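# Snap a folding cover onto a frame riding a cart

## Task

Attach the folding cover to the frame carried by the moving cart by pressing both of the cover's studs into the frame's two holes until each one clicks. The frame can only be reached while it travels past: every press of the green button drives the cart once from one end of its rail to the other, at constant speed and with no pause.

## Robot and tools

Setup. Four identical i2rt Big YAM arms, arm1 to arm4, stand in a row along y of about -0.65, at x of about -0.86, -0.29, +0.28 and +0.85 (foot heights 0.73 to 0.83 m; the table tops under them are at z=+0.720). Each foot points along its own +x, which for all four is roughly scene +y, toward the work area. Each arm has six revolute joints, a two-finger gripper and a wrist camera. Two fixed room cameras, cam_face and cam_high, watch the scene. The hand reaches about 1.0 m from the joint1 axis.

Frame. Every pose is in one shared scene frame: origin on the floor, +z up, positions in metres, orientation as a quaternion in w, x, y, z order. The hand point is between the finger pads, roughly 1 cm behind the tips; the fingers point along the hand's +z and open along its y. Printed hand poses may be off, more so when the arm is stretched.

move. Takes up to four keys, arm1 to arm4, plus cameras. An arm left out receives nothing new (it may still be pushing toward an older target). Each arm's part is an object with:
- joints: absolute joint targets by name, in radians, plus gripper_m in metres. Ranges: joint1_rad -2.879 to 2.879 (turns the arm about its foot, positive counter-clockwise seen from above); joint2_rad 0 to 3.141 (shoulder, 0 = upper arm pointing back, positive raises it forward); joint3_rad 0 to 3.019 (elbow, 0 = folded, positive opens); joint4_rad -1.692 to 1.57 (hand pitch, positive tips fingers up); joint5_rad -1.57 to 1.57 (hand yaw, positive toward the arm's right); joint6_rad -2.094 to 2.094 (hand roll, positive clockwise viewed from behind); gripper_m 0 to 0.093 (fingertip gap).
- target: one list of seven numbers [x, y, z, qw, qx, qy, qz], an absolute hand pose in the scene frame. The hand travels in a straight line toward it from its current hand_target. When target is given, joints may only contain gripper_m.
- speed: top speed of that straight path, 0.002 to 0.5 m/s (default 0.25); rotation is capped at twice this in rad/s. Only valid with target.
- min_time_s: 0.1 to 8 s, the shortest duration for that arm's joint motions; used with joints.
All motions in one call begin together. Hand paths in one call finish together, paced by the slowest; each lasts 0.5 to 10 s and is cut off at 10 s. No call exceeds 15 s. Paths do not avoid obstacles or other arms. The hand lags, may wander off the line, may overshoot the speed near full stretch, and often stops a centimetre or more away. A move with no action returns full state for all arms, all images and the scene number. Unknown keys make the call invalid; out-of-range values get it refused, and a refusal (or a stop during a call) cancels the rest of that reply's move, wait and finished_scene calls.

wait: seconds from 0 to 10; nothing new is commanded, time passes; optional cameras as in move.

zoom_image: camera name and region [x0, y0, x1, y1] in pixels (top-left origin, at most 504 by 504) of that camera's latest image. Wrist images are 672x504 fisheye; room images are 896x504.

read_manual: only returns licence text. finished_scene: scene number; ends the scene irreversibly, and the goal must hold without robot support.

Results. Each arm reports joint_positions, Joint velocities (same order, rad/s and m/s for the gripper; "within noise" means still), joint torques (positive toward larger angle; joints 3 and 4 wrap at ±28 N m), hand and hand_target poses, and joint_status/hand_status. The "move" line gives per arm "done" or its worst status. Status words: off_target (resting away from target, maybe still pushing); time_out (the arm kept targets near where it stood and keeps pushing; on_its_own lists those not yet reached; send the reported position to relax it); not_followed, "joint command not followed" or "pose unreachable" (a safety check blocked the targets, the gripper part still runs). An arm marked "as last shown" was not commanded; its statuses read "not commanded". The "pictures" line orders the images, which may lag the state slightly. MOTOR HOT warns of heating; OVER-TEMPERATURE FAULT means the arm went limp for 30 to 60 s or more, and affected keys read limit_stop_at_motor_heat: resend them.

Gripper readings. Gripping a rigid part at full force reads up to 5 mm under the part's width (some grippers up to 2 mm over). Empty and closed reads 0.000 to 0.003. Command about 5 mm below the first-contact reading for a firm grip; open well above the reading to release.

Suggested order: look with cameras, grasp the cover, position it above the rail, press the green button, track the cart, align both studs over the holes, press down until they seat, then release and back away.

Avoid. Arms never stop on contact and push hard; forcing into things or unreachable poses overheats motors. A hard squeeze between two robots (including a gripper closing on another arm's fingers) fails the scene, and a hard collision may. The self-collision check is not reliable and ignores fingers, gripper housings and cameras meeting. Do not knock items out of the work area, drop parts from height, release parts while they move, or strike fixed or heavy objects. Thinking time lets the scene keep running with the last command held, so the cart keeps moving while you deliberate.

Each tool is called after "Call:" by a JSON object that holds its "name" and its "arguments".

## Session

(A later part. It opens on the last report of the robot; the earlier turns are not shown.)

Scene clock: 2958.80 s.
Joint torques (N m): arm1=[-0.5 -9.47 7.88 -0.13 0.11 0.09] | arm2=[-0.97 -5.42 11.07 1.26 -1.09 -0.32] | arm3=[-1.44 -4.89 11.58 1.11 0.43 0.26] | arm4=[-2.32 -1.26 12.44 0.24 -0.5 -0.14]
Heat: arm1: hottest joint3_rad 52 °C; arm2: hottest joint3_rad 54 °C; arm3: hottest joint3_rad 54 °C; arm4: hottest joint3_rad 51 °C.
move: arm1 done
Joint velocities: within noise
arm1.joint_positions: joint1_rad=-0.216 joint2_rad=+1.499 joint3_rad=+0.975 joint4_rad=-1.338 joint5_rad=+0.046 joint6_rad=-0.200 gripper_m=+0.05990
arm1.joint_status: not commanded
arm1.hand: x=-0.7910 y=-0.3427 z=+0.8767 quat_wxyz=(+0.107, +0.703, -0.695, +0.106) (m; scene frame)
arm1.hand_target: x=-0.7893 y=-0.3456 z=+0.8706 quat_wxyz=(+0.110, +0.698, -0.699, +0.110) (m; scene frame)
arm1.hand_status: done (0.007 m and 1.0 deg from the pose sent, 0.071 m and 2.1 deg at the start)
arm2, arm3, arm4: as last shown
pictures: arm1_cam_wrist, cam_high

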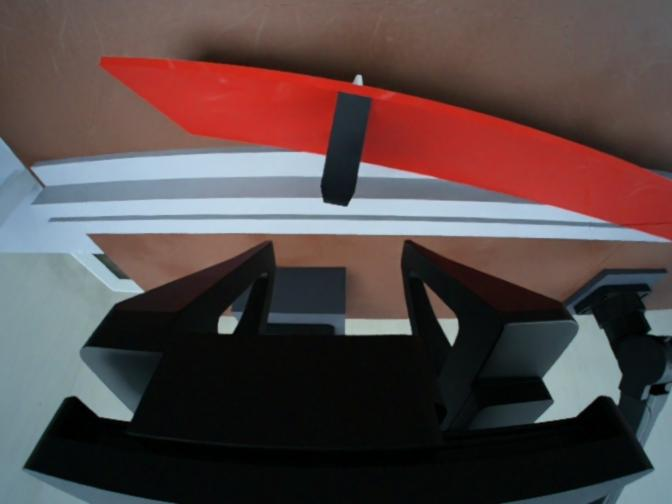

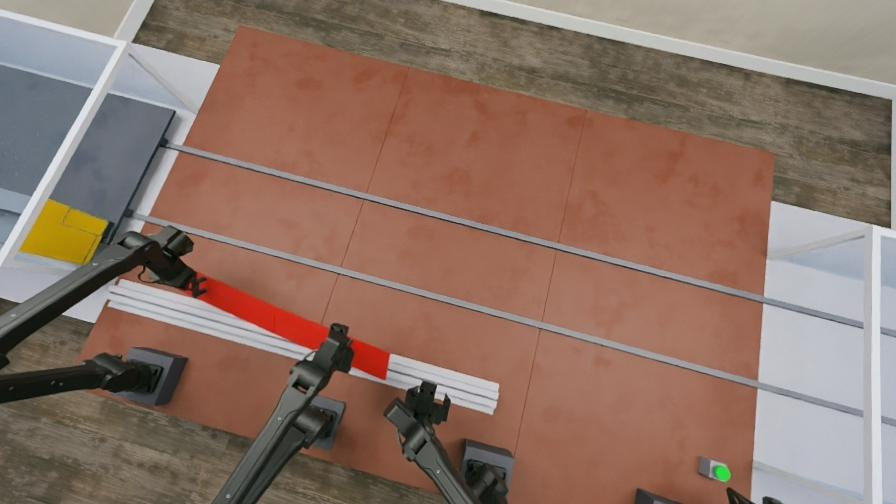

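Call:
{"name": "move", "arguments": {"arm1": {"target":[-0.788,-0.315,0.866,0.1106,0.6984,-0.6984,0.1106],"speed":0.08}, "cameras": ["arm1_cam_wrist"]}}

Call:
{"name": "move", "arguments": {"arm1": {"target":[-0.788,-0.304,0.855,0.1106,0.6984,-0.6984,0.1106],"speed":0.06}, "cameras": ["arm1_cam_wrist"]}}

Scene clock: 2971.70 s.
Joint torques (N m): arm1=[-0.5 -11.11 12.14 -0.31 -0.05 0.07] | arm2=[-0.97 -5.42 11.07 1.28 -1.09 -0.31] | arm3=[-1.61 -4.84 11.58 1.09 0.43 0.26] | arm4=[-2.14 -1.32 12.41 0.23 -0.5 -0.13]
Heat: arm1: hottest joint3_rad 50 °C; arm2: hottest joint3_rad 54 °C; arm3: hottest joint3_rad 54 °C; arm4: hottest joint3_rad 51 °C.
move: arm1 off_target
Joint velocities: within noise
arm1.joint_positions: joint1_rad=-0.216 joint2_rad=+1.578 joint3_rad=+0.995 joint4_rad=-1.338 joint5_rad=+0.046 joint6_rad=-0.196 gripper_m=+0.05990
arm1.joint_status: not commanded
arm1.hand: x=-0.7900 y=-0.3385 z=+0.8580 quat_wxyz=(+0.130, +0.699, -0.693, +0.122) (m; scene frame)
arm1.hand_target: x=-0.7882 y=-0.3162 z=+0.8658 quat_wxyz=(+0.111, +0.699, -0.698, +0.111) (m; scene frame)
arm1.hand_status: off_target (0.025 m and 2.7 deg from the pose sent, 0.030 m and 1.0 deg at the start)
arm2, arm3, arm4: as last shown
pictures: arm1_cam_wrist

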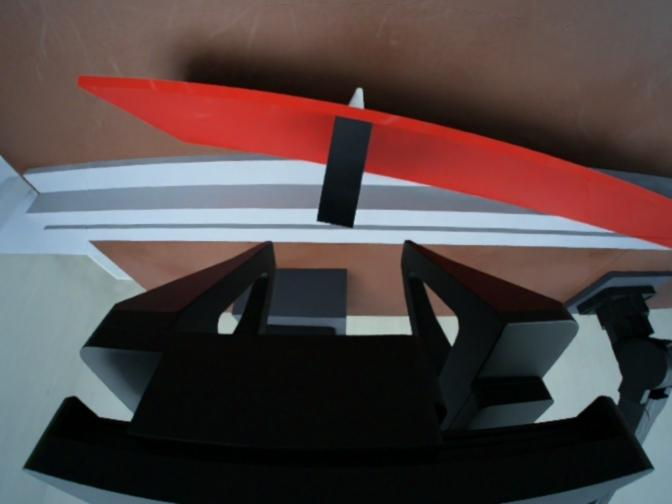

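Scene clock: 2972.70 s.
Joint torques (N m): arm1=[-0.67 -10.87 11.81 -0.28 -0.11 0.11] | arm2=[-0.97 -5.42 11.07 1.28 -1.09 -0.32] | arm3=[-1.67 -4.72 11.56 1.09 0.42 0.26] | arm4=[-2.2 -1.32 12.45 0.24 -0.5 -0.13]
Heat: arm1: hottest joint3_rad 50 °C; arm2: hottest joint3_rad 54 °C; arm3: hottest joint3_rad 54 °C; arm4: hottest joint3_rad 51 °C.
move: arm1 off_target
Joint velocities: within noise
arm1.joint_positions: joint1_rad=-0.212 joint2_rad=+1.616 joint3_rad=+1.013 joint4_rad=-1.318 joint5_rad=+0.046 joint6_rad=-0.190 gripper_m=+0.05990
arm1.joint_status: not commanded
arm1.hand: x=-0.7889 y=-0.3284 z=+0.8486 quat_wxyz=(+0.130, +0.697, -0.694, +0.123) (m; scene frame)
arm1.hand_target: x=-0.7879 y=-0.3047 z=+0.8556 quat_wxyz=(+0.110, +0.698, -0.699, +0.110) (m; scene frame)
arm1.hand_status: off_target (0.025 m and 2.6 deg from the pose sent, 0.035 m and 2.7 deg at the start)
arm2, arm3, arm4: as last shown
pictures: arm1_cam_wrist

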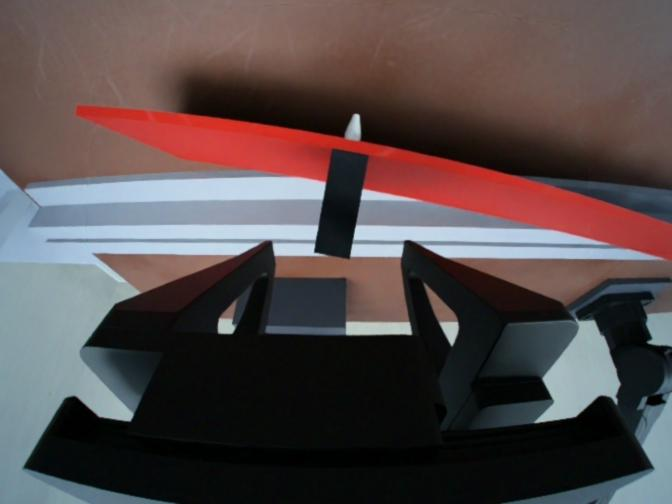

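Call:
{"name": "move", "arguments": {"arm1": {"target":[-0.79,-0.287,0.853,0.1106,0.6984,-0.6984,0.1106],"speed":0.06}, "cameras": ["arm1_cam_wrist"]}}

Scene clock: 2976.67 s.
Joint torques (N m): arm1=[-0.73 -11.4 12.14 -0.46 -0.13 0.12] | arm2=[-0.97 -5.42 11.06 1.28 -1.09 -0.31] | arm3=[-1.38 -4.95 11.55 1.06 0.43 0.24] | arm4=[-2.14 -1.32 12.44 0.27 -0.51 -0.14]
Heat: arm1: hottest joint3_rad 50 °C; arm2: hottest joint3_rad 54 °C; arm3: hottest joint3_rad 54 °C; arm4: hottest joint3_rad 51 °C.
move: arm1 off_target
Joint velocities: within noise
arm1.joint_positions: joint1_rad=-0.200 joint2_rad=+1.656 joint3_rad=+1.059 joint4_rad=-1.318 joint5_rad=+0.043 joint6_rad=-0.179 gripper_m=+0.05990
arm1.joint_status: not commanded
arm1.hand: x=-0.7903 y=-0.3101 z=+0.8462 quat_wxyz=(+0.127, +0.698, -0.694, +0.121) (m; scene frame)
arm1.hand_target: x=-0.7899 y=-0.2877 z=+0.8533 quat_wxyz=(+0.110, +0.698, -0.698, +0.110) (m; scene frame)
arm1.hand_status: off_target (0.024 m and 2.3 deg from the pose sent, 0.042 m and 2.6 deg at the start)
arm2: as last shown
arm3.joint_positions: joint1_rad=+1.077 joint2_rad=+1.177 joint3_rad=+0.540 joint4_rad=-0.710 joint5_rad=+0.453 joint6_rad=+1.015 gripper_m=+0.08510
arm3.joint_status: not commanded
arm3.hand: x=+0.0490 y=-0.4510 z=+0.8719 quat_wxyz=(-0.190, +0.697, -0.672, -0.160) (m; scene frame)
arm3.hand_target: x=+0.0312 y=-0.4417 z=+0.8841 quat_wxyz=(-0.185, +0.687, -0.680, -0.179) (m; scene frame)
arm3.hand_status: not commanded
arm4.joint_positions: joint1_rad=-1.012 joint2_rad=+0.823 joint3_rad=+0.249 joint4_rad=-0.739 joint5_rad=-0.529 joint6_rad=-0.975 gripper_m=+0.00043
arm4.joint_status: not commanded
arm4.hand: x=+0.9797 y=-0.4784 z=+0.8545 quat_wxyz=(-0.181, +0.672, -0.684, -0.218) (m; scene frame)
arm4.hand_target: x=+0.9978 y=-0.4697 z=+0.8759 quat_wxyz=(-0.207, +0.677, -0.674, -0.211) (m; scene frame)
arm4.hand_status: not commanded
pictures: arm1_cam_wrist

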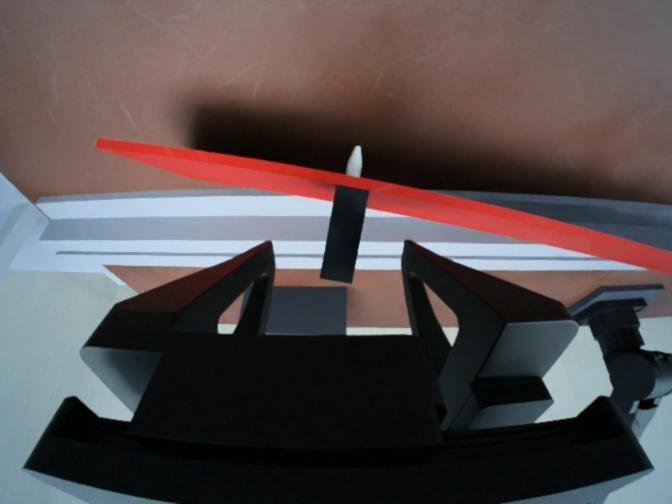

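Call:
{"name": "move", "arguments": {"arm1": {"target":[-0.791,-0.294,0.83,0.1106,0.6984,-0.6984,0.1106],"speed":0.06}, "cameras": ["arm1_cam_wrist"]}}

Scene clock: 2980.43 s.
Joint torques (N m): arm1=[-0.15 -11.4 8.46 0.03 -0.21 0.1] | arm2=[-0.97 -5.42 11.07 1.28 -1.09 -0.32] | arm3=[-1.55 -4.78 11.58 1.1 0.42 0.25] | arm4=[-2.14 -1.38 12.45 0.27 -0.5 -0.13]
Heat: arm1: hottest joint3_rad 50 °C; arm2: hottest joint3_rad 54 °C; arm3: hottest joint3_rad 54 °C; arm4: hottest joint3_rad 51 °C.
move: arm1 done
Joint velocities: within noise
arm1.joint_positions: joint1_rad=-0.200 joint2_rad=+1.677 joint3_rad=+1.059 joint4_rad=-1.258 joint5_rad=+0.043 joint6_rad=-0.177 gripper_m=+0.05990
arm1.joint_status: not commanded
arm1.hand: x=-0.7880 y=-0.2981 z=+0.8341 quat_wxyz=(+0.111, +0.700, -0.697, +0.111) (m; scene frame)
arm1.hand_target: x=-0.7908 y=-0.2943 z=+0.8301 quat_wxyz=(+0.110, +0.698, -0.699, +0.111) (m; scene frame)
arm1.hand_status: done (0.007 m and 0.2 deg from the pose sent, 0.023 m and 2.3 deg at the start)
arm2, arm3, arm4: as last shown
pictures: arm1_cam_wrist

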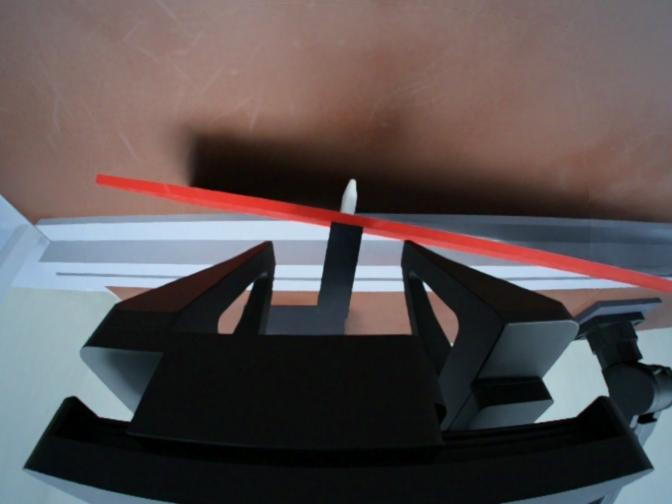

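Call:
{"name": "move", "arguments": {"arm1": {"target":[-0.788,-0.31,0.833,0.1106,0.6984,-0.6984,0.1106],"speed":0.06}, "cameras": ["arm1_cam_wrist"]}}

Call:
{"name": "move", "arguments": {"arm1": {"joints":{"gripper_m":0.0}}, "cameras": ["arm1_cam_wrist"]}}

Scene clock: 2986.70 s.
Joint torques (N m): arm1=[-0.79 -13.04 7.13 0.02 0.08 -0.1] | arm2=[-0.97 -5.36 11.08 1.28 -1.09 -0.32] | arm3=[-1.55 -4.89 11.6 1.05 0.43 0.25] | arm4=[-2.08 -1.32 12.45 0.25 -0.5 -0.13]
Heat: arm1: hottest joint3_rad 49 °C; arm2: hottest joint3_rad 54 °C; arm3: hottest joint3_rad 54 °C; arm4: hottest joint3_rad 51 °C.
move: arm1 done
Joint velocities: within noise
arm1.joint_positions: joint1_rad=-0.200 joint2_rad=+1.662 joint3_rad=+1.032 joint4_rad=-1.255 joint5_rad=+0.043 joint6_rad=-0.177 gripper_m=+0.05990
arm1.joint_status: not commanded
arm1.hand: x=-0.7899 y=-0.3085 z=+0.8327 quat_wxyz=(+0.115, +0.699, -0.697, +0.113) (m; scene frame)
arm1.hand_target: x=-0.7882 y=-0.3105 z=+0.8326 quat_wxyz=(+0.112, +0.698, -0.698, +0.111) (m; scene frame)
arm1.hand_status: done (0.002 m and 0.6 deg from the pose sent, 0.012 m and 0.2 deg at the start)
arm2, arm3, arm4: as last shown
pictures: arm1_cam_wrist

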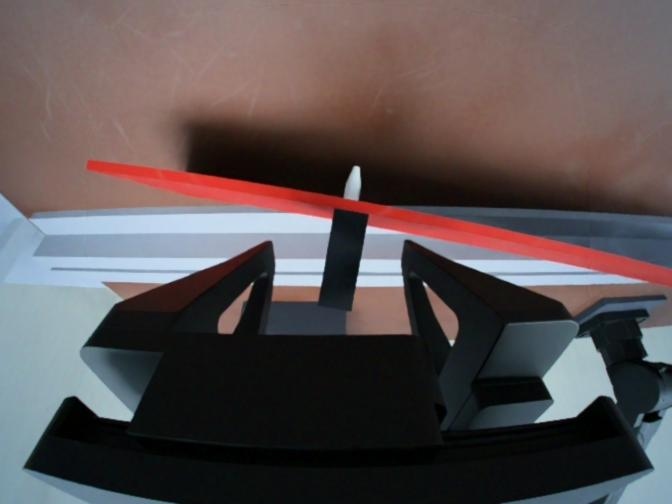

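Scene clock: 2987.40 s.
Joint torques (N m): arm1=[-1.55 -12.28 6.9 -0.23 -0.09 -0.11] | arm2=[-0.97 -5.42 11.07 1.28 -1.09 -0.31] | arm3=[-1.44 -4.78 11.58 1.07 0.42 0.25] | arm4=[-2.2 -1.26 12.44 0.25 -0.5 -0.13]
Heat: arm1: hottest joint3_rad 49 °C; arm2: hottest joint3_rad 54 °C; arm3: hottest joint3_rad 54 °C; arm4: hottest joint3_rad 51 °C.
move: arm1 off_target
Joint velocities: within noise
arm1.joint_positions: joint1_rad=-0.200 joint2_rad=+1.662 joint3_rad=+1.032 joint4_rad=-1.253 joint5_rad=+0.052 joint6_rad=-0.163 gripper_m=+0.01450
arm1.joint_status: gripper_m off_target (ended at +0.01453, target +0.00000)
arm1.hand: x=-0.7882 y=-0.3084 z=+0.8327 quat_wxyz=(+0.111, +0.695, -0.701, +0.117) (m; scene frame)
arm1.hand_target: x=-0.7874 y=-0.3104 z=+0.8326 quat_wxyz=(+0.109, +0.697, -0.699, +0.114) (m; scene frame)
arm1.hand_status: not commanded
arm2.joint_positions: joint1_rad=-0.241 joint2_rad=+0.829 joint3_rad=+0.657 joint4_rad=-1.129 joint5_rad=-0.046 joint6_rad=-0.199 gripper_m=+0.01645
arm2.joint_status: not commanded
arm2.hand: x=-0.2318 y=-0.3945 z=+0.8808 quat_wxyz=(-0.093, +0.686, -0.715, -0.091) (m; scene frame)
arm2.hand_target: x=-0.2323 y=-0.3804 z=+0.9090 quat_wxyz=(-0.122, +0.694, -0.699, -0.122) (m; scene frame)
arm2.hand_status: not commanded
arm3, arm4: as last shown
pictures: arm1_cam_wrist

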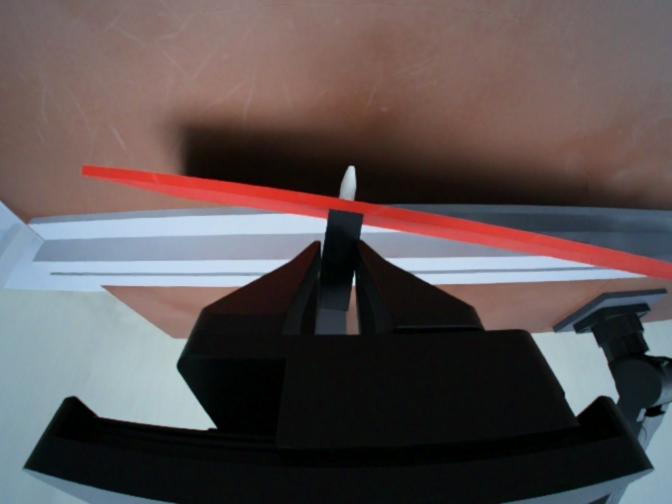

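Call:
{"name": "move", "arguments": {"arm1": {"target":[-0.789,-0.345,0.90,0.0308,0.7064,-0.7064,0.0308],"speed":0.06}, "arm2": {"target":[-0.232,-0.385,0.96,-0.2126,0.6743,-0.6743,-0.2126],"speed":0.06,"joints":{"gripper_m":0.004}}, "cameras": ["arm1_cam_wrist","arm2_cam_wrist","cam_face"]}}

Scene clock: 3003.67 s.
Joint torques (N m): arm1=[-1.61 -9.64 9.18 0.13 -0.37 -0.12] | arm2=[-1.38 -3.66 11.22 3.07 -1.52 0.18] | arm3=[-1.55 -4.95 11.6 1.06 0.42 0.25] | arm4=[-2.2 -1.32 12.48 0.25 -0.49 -0.13]
Heat: arm1: hottest joint3_rad 46 °C; arm2: hottest joint3_rad 54 °C; arm3: hottest joint3_rad 54 °C; arm4: hottest joint3_rad 51 °C.
move: arm1 done; arm2 off_target
Joint velocities: within noise
arm1.joint_positions: joint1_rad=-0.231 joint2_rad=+1.338 joint3_rad=+0.890 joint4_rad=-1.224 joint5_rad=+0.013 joint6_rad=-0.217 gripper_m=+0.01450
arm1.joint_status: not commanded
arm1.hand: x=-0.7923 y=-0.3445 z=+0.8948 quat_wxyz=(+0.037, +0.709, -0.703, +0.040) (m; scene frame)
arm1.hand_target: x=-0.7911 y=-0.3436 z=+0.9001 quat_wxyz=(+0.031, +0.711, -0.702, +0.030) (m; scene frame)
arm1.hand_status: done (0.006 m and 1.3 deg from the pose sent, 0.077 m and 13.6 deg at the start)
arm2.joint_positions: joint1_rad=-0.307 joint2_rad=+0.620 joint3_rad=+0.640 joint4_rad=-1.101 joint5_rad=-0.138 joint6_rad=-0.297 gripper_m=+0.01647
arm2.joint_status: gripper_m off_target (ended at +0.01647, target +0.00400)
arm2.hand: x=-0.2322 y=-0.4006 z=+0.9254 quat_wxyz=(-0.175, +0.691, -0.679, -0.172) (m; scene frame)
arm2.hand_target: x=-0.2320 y=-0.3863 z=+0.9597 quat_wxyz=(-0.213, +0.677, -0.671, -0.212) (m; scene frame)
arm2.hand_status: off_target (0.038 m and 6.7 deg from the pose sent, 0.080 m and 20.1 deg at the start)
arm3, arm4: as last shown
pictures: arm1_cam_wrist, arm2_cam_wrist, cam_face

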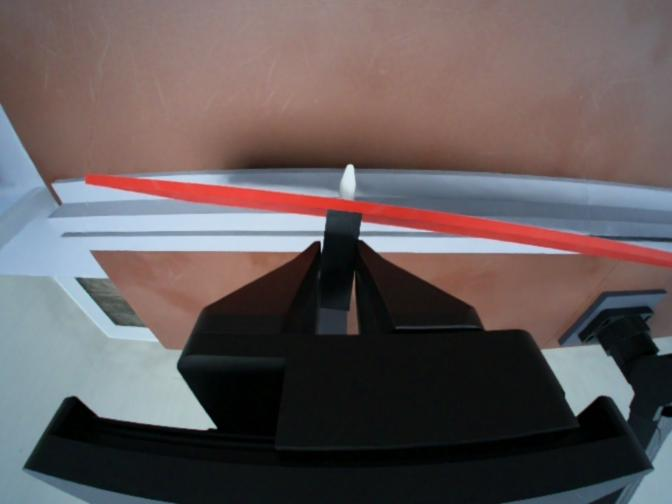

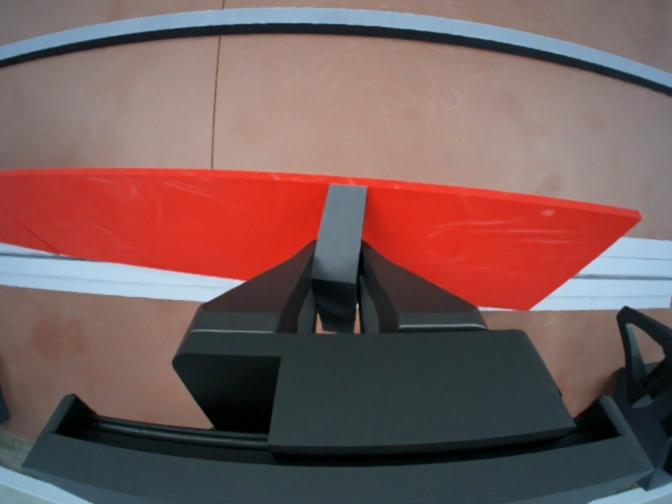

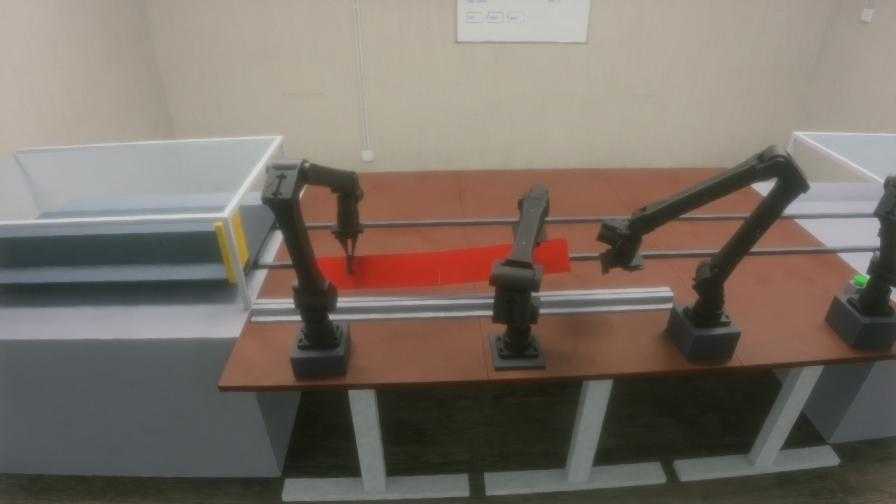

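Call:
{"name": "move", "arguments": {"arm1": {"target":[-0.789,-0.40,0.94,-0.183,0.683,-0.683,-0.183],"speed":0.12}, "arm2": {"target":[-0.232,-0.41,0.99,-0.3827,0.5946,-0.5946,-0.3827],"speed":0.12}, "cameras": ["arm1_cam_wrist","arm2_cam_wrist","cam_face"]}}

Scene clock: 3012.43 s.
Joint torques (N m): arm1=[-2.2 -3.37 11.85 2.22 -0.39 -0.01] | arm2=[-1.26 -0.09 11.62 4.21 -1.67 0.87] | arm3=[-1.61 -4.95 11.58 1.07 0.42 0.25] | arm4=[-2.2 -1.32 12.42 0.24 -0.5 -0.14]
Heat: arm1: hottest joint3_rad 46 °C; arm2: hottest joint3_rad 55 °C; arm3: hottest joint3_rad 54 °C; arm4: hottest joint3_rad 51 °C.
move: arm1 off_target; arm2 off_target
Joint velocities: within noise
arm1.joint_positions: joint1_rad=-0.421 joint2_rad=+0.705 joint3_rad=+0.521 joint4_rad=-0.957 joint5_rad=-0.209 joint6_rad=-0.352 gripper_m=+0.01398
arm1.joint_status: not commanded
arm1.hand: x=-0.7957 y=-0.4082 z=+0.9283 quat_wxyz=(-0.155, +0.688, -0.687, -0.171) (m; scene frame)
arm1.hand_target: x=-0.7898 y=-0.4012 z=+0.9394 quat_wxyz=(-0.180, +0.683, -0.684, -0.181) (m; scene frame)
arm1.hand_status: off_target (0.016 m and 3.5 deg from the pose sent, 0.072 m and 36.2 deg at the start)
arm2.joint_positions: joint1_rad=-0.603 joint2_rad=+0.182 joint3_rad=+0.399 joint4_rad=-0.824 joint5_rad=-0.514 joint6_rad=-0.379 gripper_m=+0.01647
arm2.joint_status: not commanded
arm2.hand: x=-0.2307 y=-0.4171 z=+0.9493 quat_wxyz=(-0.357, +0.625, -0.602, -0.346) (m; scene frame)
arm2.hand_target: x=-0.2328 y=-0.4124 z=+0.9898 quat_wxyz=(-0.384, +0.595, -0.592, -0.384) (m; scene frame)
arm2.hand_status: off_target (0.041 m and 6.3 deg from the pose sent, 0.065 m and 37.2 deg at the start)
arm3, arm4: as last shown
pictures: arm1_cam_wrist, arm2_cam_wrist, cam_face

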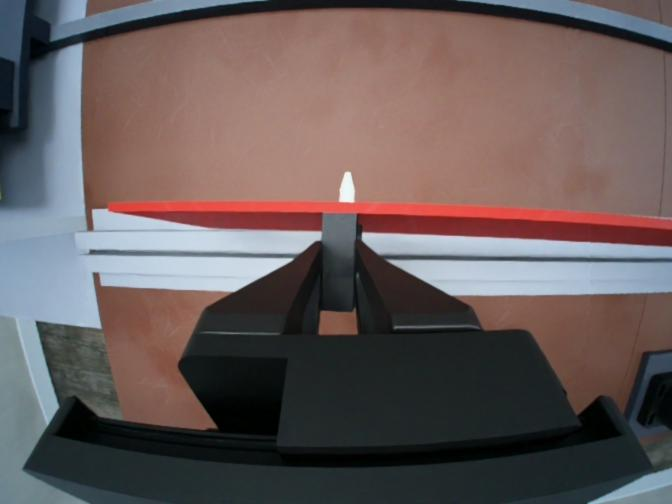

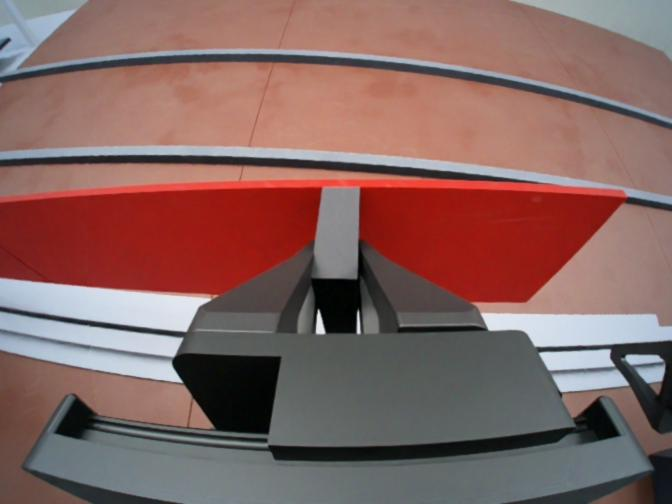

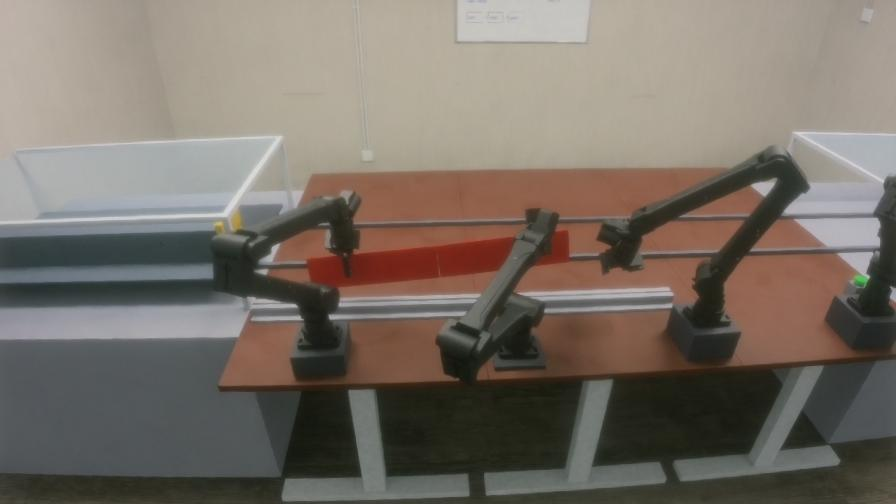

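Call:
{"name": "move", "arguments": {"arm1": {"target":[-0.95,-0.45,0.955,-0.19,0.681,-0.681,-0.19],"speed":0.1}, "arm2": {"target":[-0.39,-0.42,0.975,-0.3827,0.5946,-0.5946,-0.3827],"speed":0.1}, "cameras": ["arm1_cam_wrist","arm2_cam_wrist","cam_face","cam_high"]}}

Scene clock: 3028.87 s.
Joint torques (N m): arm1=[0.09 -2.26 15.24 0.87 0.82 0.26] | arm2=[-0.44 0.03 14.24 2.65 1.12 0.86] | arm3=[-1.61 -4.84 11.59 1.07 0.43 0.26] | arm4=[-2.14 -1.26 12.46 0.29 -0.49 -0.13]
Heat: arm1: hottest joint3_rad 47 °C; arm2: hottest joint3_rad 56 °C; arm3: hottest joint3_rad 54 °C; arm4: hottest joint3_rad 51 °C.
move: arm1 off_target; arm2 off_target
Joint velocities: within noise
arm1.joint_positions: joint1_rad=+0.610 joint2_rad=+0.528 joint3_rad=+0.473 joint4_rad=-1.103 joint5_rad=+0.302 joint6_rad=+0.539 gripper_m=+0.01327
arm1.joint_status: not commanded
arm1.hand: x=-0.9417 y=-0.4590 z=+0.9303 quat_wxyz=(-0.186, +0.696, -0.674, -0.163) (m; scene frame)
arm1.hand_target: x=-0.9475 y=-0.4500 z=+0.9549 quat_wxyz=(-0.193, +0.681, -0.681, -0.188) (m; scene frame)
arm1.hand_status: off_target (0.028 m and 3.7 deg from the pose sent, 0.162 m and 4.6 deg at the start)
arm2.joint_positions: joint1_rad=+1.000 joint2_rad=+0.324 joint3_rad=+0.359 joint4_rad=-0.824 joint5_rad=+0.846 joint6_rad=+0.442 gripper_m=+0.01564
arm2.joint_status: not commanded
arm2.hand: x=-0.3832 y=-0.4283 z=+0.9263 quat_wxyz=(-0.394, +0.660, -0.551, -0.323) (m; scene frame)
arm2.hand_target: x=-0.3884 y=-0.4223 z=+0.9746 quat_wxyz=(-0.380, +0.601, -0.587, -0.386) (m; scene frame)
arm2.hand_status: off_target (0.050 m and 11.4 deg from the pose sent, 0.161 m and 6.3 deg at the start)
arm3, arm4: as last shown
pictures: arm1_cam_wrist, arm2_cam_wrist, cam_face, cam_high

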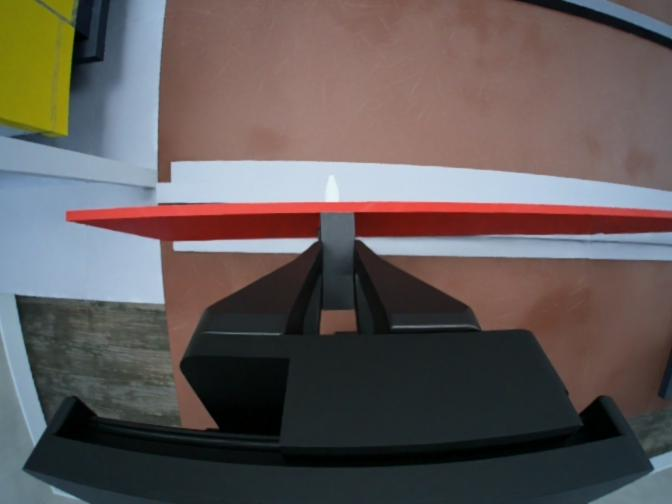

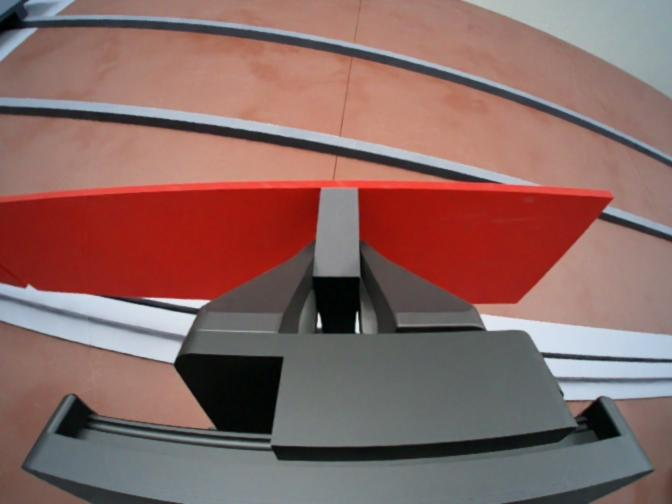

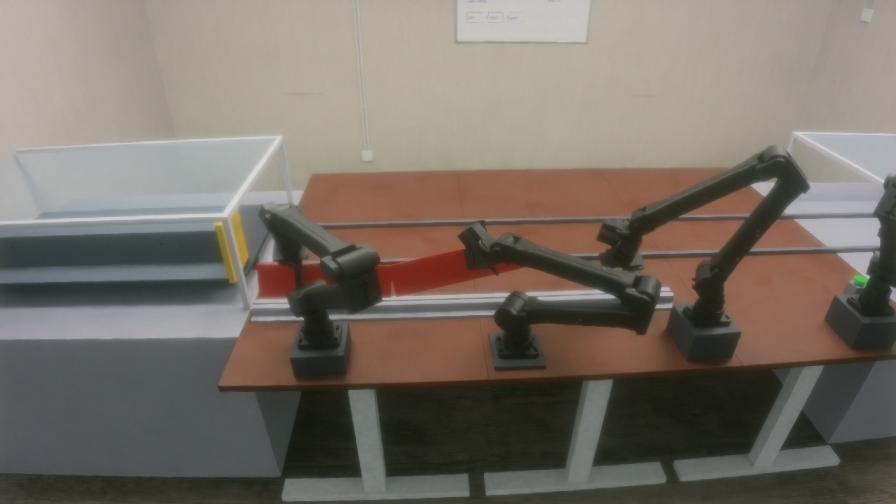

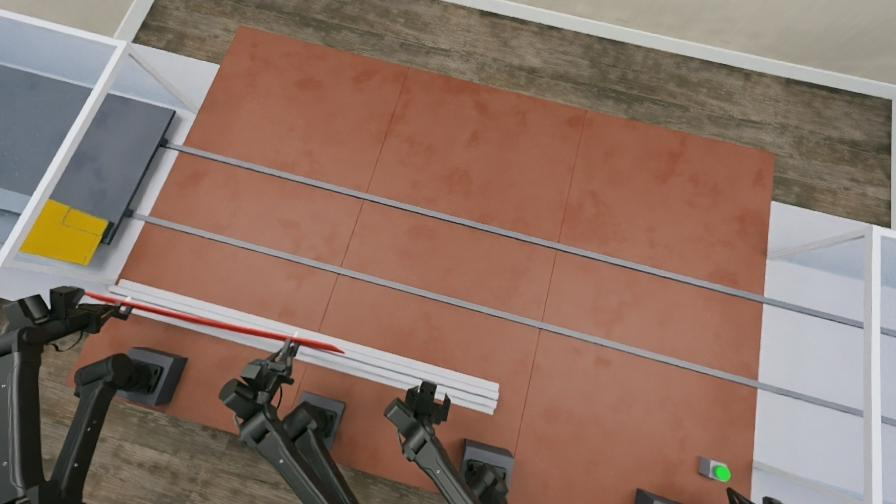

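Call:
{"name": "zoom_image", "arguments": {"camera": "cam_face", "region": [240, 200, 560, 330]}}

Call:
{"name": "zoom_image", "arguments": {"camera": "cam_high", "region": [70, 270, 370, 370]}}

Scaled by 1.575.

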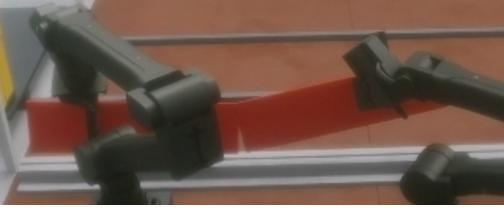

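Scaled by 1.680.

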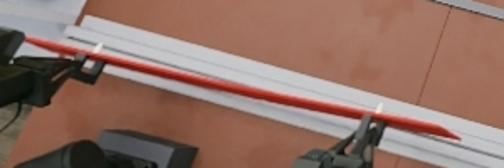

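Call:
{"name": "move", "arguments": {"arm2": {"target":[-0.39,-0.42,0.935,-0.3827,0.5946,-0.5946,-0.3827],"speed":0.1}, "cameras": ["arm1_cam_wrist","arm2_cam_wrist","cam_face"]}}

Call:
{"name": "zoom_image", "arguments": {"camera": "cam_face", "region": [240, 200, 560, 330]}}

Scene clock: 3045.00 s.
Joint torques (N m): arm1=[-0.5 -1.61 15.45 0.87 0.64 0.18] | arm2=[-0.97 -0.38 11.3 4.05 1.38 0.72] | arm3=[-1.73 -4.89 11.64 1.06 0.42 0.26] | arm4=[-2.14 -1.26 12.45 0.25 -0.5 -0.14]
Heat: arm1: hottest joint3_rad 51 °C; arm2: hottest joint3_rad 59 °C; arm3: hottest joint3_rad 54 °C; arm4: hottest joint3_rad 51 °C.
move: arm2 off_target
Joint velocities: within noise
arm1.joint_positions: joint1_rad=+0.610 joint2_rad=+0.530 joint3_rad=+0.472 joint4_rad=-1.108 joint5_rad=+0.306 joint6_rad=+0.548 gripper_m=+0.01308
arm1.joint_status: not commanded
arm1.hand: x=-0.9402 y=-0.4597 z=+0.9291 quat_wxyz=(-0.187, +0.693, -0.677, -0.159) (m; scene frame)
arm1.hand_target: x=-0.9473 y=-0.4505 z=+0.9539 quat_wxyz=(-0.193, +0.681, -0.681, -0.187) (m; scene frame)
arm1.hand_status: not commanded
arm2.joint_positions: joint1_rad=+1.011 joint2_rad=+0.324 joint3_rad=+0.296 joint4_rad=-0.781 joint5_rad=+0.850 joint6_rad=+0.488 gripper_m=+0.01553
arm2.joint_status: not commanded
arm2.hand: x=-0.3831 y=-0.4308 z=+0.9001 quat_wxyz=(-0.388, +0.654, -0.562, -0.325) (m; scene frame)
arm2.hand_target: x=-0.3882 y=-0.4232 z=+0.9349 quat_wxyz=(-0.380, +0.597, -0.594, -0.384) (m; scene frame)
arm2.hand_status: off_target (0.037 m and 10.3 deg from the pose sent, 0.014 m and 11.4 deg at the start)
arm3, arm4: as last shown
pictures: arm1_cam_wrist, arm2_cam_wrist, cam_face

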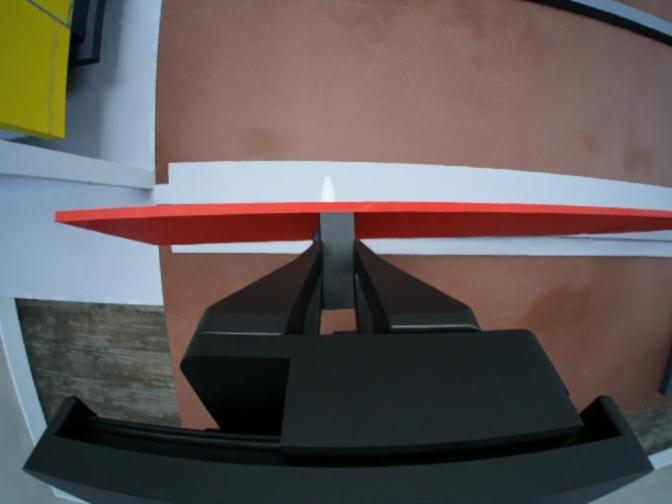

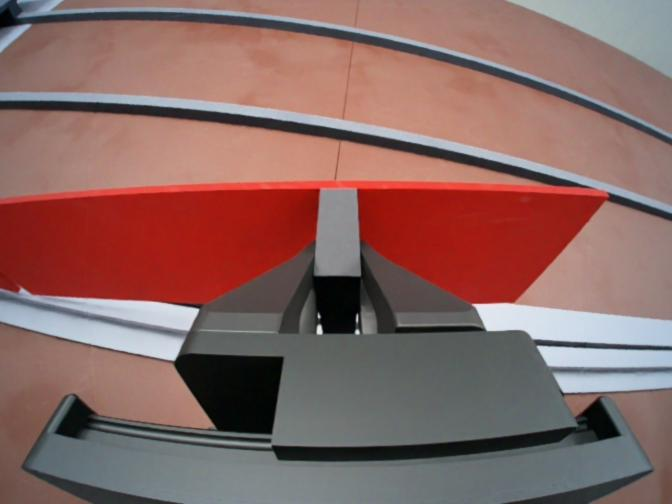

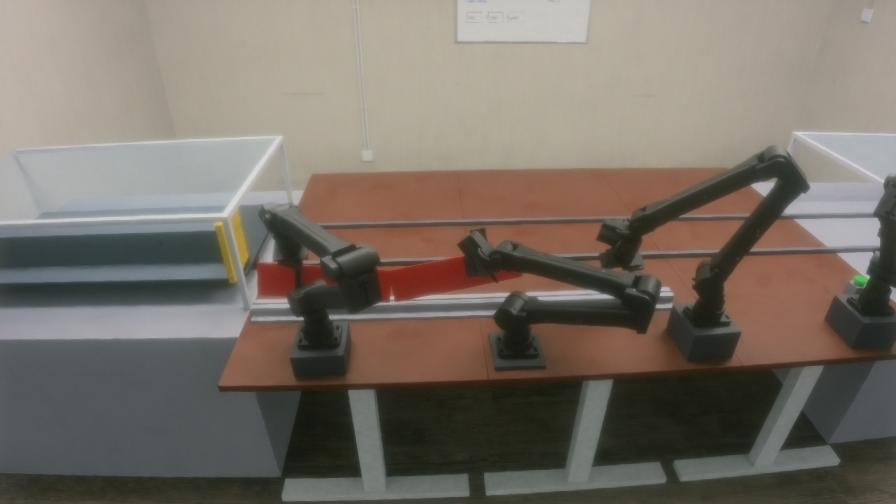

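Scaled by 1.575.

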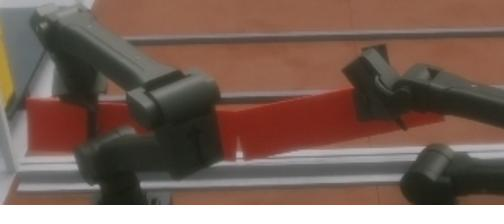

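Call:
{"name": "move", "arguments": {"arm2": {"target":[-0.39,-0.42,0.91,-0.3488,0.542,-0.643,-0.4138],"speed":0.1}, "cameras": ["arm1_cam_wrist","arm2_cam_wrist","cam_face"]}}

Call:
{"name": "zoom_image", "arguments": {"camera": "cam_face", "region": [240, 200, 560, 330]}}

Scene clock: 3054.07 s.
Joint torques (N m): arm1=[-0.32 -1.55 15.38 1.2 0.55 0.14] | arm2=[-0.91 -0.97 11.74 4.46 1.14 1.19] | arm3=[-1.61 -4.95 11.54 1.06 0.43 0.25] | arm4=[-2.14 -1.38 12.48 0.23 -0.5 -0.14]
Heat: arm1: hottest joint3_rad 52 °C; arm2: hottest joint3_rad 60 °C; arm3: hottest joint3_rad 54 °C; arm4: hottest joint3_rad 51 °C.
move: arm2 off_target
Joint velocities: within noise
arm1.joint_positions: joint1_rad=+0.613 joint2_rad=+0.530 joint3_rad=+0.473 joint4_rad=-1.108 joint5_rad=+0.306 joint6_rad=+0.548 gripper_m=+0.01275
arm1.joint_status: not commanded
arm1.hand: x=-0.9411 y=-0.4597 z=+0.9298 quat_wxyz=(-0.187, +0.694, -0.676, -0.160) (m; scene frame)
arm1.hand_target: x=-0.9481 y=-0.4505 z=+0.9546 quat_wxyz=(-0.192, +0.683, -0.680, -0.188) (m; scene frame)
arm1.hand_status: not commanded
arm2.joint_positions: joint1_rad=+1.011 joint2_rad=+0.314 joint3_rad=+0.223 joint4_rad=-0.738 joint5_rad=+0.849 joint6_rad=+0.597 gripper_m=+0.01553
arm2.joint_status: not commanded
arm2.hand: x=-0.3785 y=-0.4345 z=+0.8697 quat_wxyz=(-0.371, +0.628, -0.595, -0.338) (m; scene frame)
arm2.hand_target: x=-0.3867 y=-0.4250 z=+0.9099 quat_wxyz=(-0.345, +0.548, -0.640, -0.415) (m; scene frame)
arm2.hand_status: off_target (0.044 m and 14.5 deg from the pose sent, 0.016 m and 19.4 deg at the start)
arm3.joint_positions: joint1_rad=+1.077 joint2_rad=+1.177 joint3_rad=+0.540 joint4_rad=-0.710 joint5_rad=+0.453 joint6_rad=+1.015 gripper_m=+0.08510
arm3.joint_status: not commanded
arm3.hand: x=+0.0490 y=-0.4510 z=+0.8719 quat_wxyz=(-0.190, +0.697, -0.672, -0.160) (m; scene frame)
arm3.hand_target: x=+0.0312 y=-0.4417 z=+0.8841 quat_wxyz=(-0.185, +0.687, -0.680, -0.179) (m; scene frame)
arm3.hand_status: not commanded
arm4.joint_positions: joint1_rad=-1.012 joint2_rad=+0.823 joint3_rad=+0.249 joint4_rad=-0.739 joint5_rad=-0.529 joint6_rad=-0.975 gripper_m=+0.00043
arm4.joint_status: not commanded
arm4.hand: x=+0.9797 y=-0.4784 z=+0.8545 quat_wxyz=(-0.181, +0.672, -0.684, -0.218) (m; scene frame)
arm4.hand_target: x=+0.9978 y=-0.4697 z=+0.8759 quat_wxyz=(-0.207, +0.677, -0.674, -0.211) (m; scene frame)
arm4.hand_status: not commanded
pictures: arm1_cam_wrist, arm2_cam_wrist, cam_face

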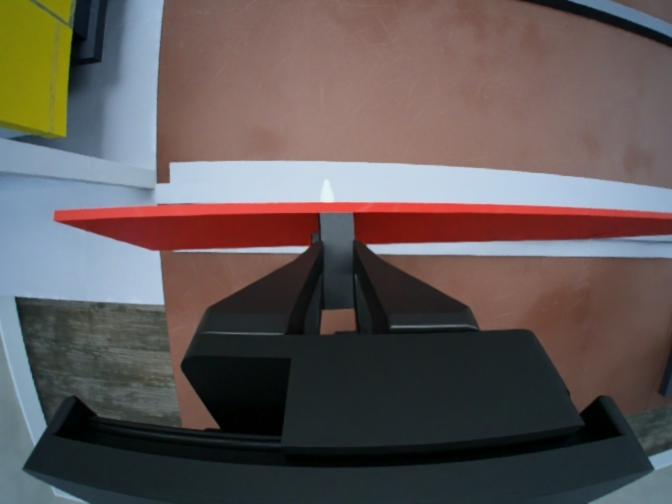

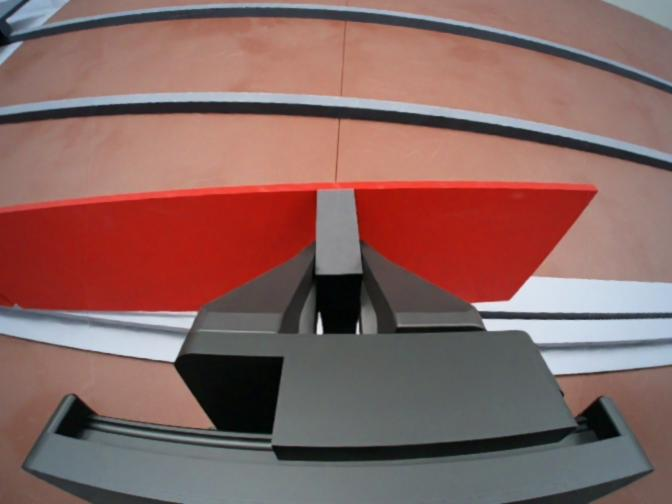

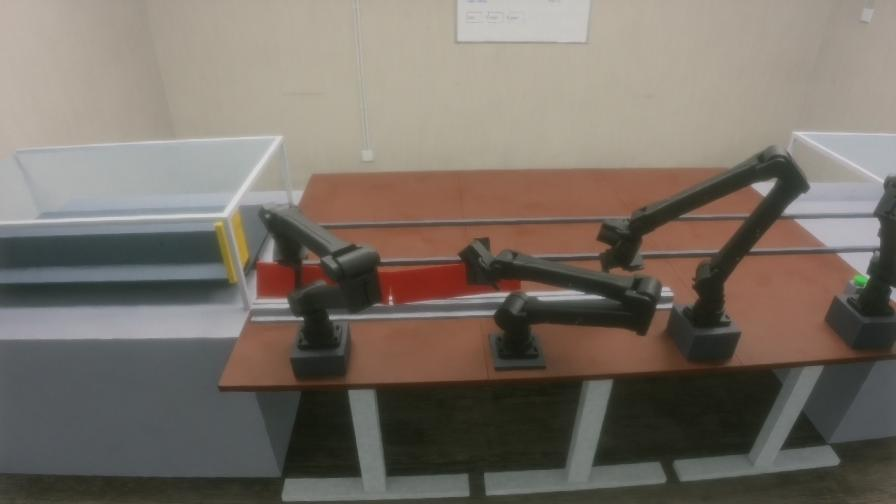

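Scaled by 1.575.

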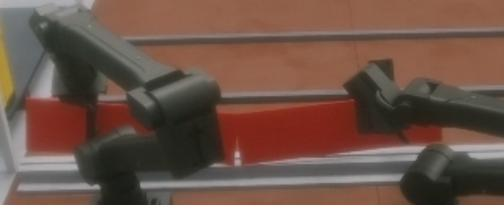

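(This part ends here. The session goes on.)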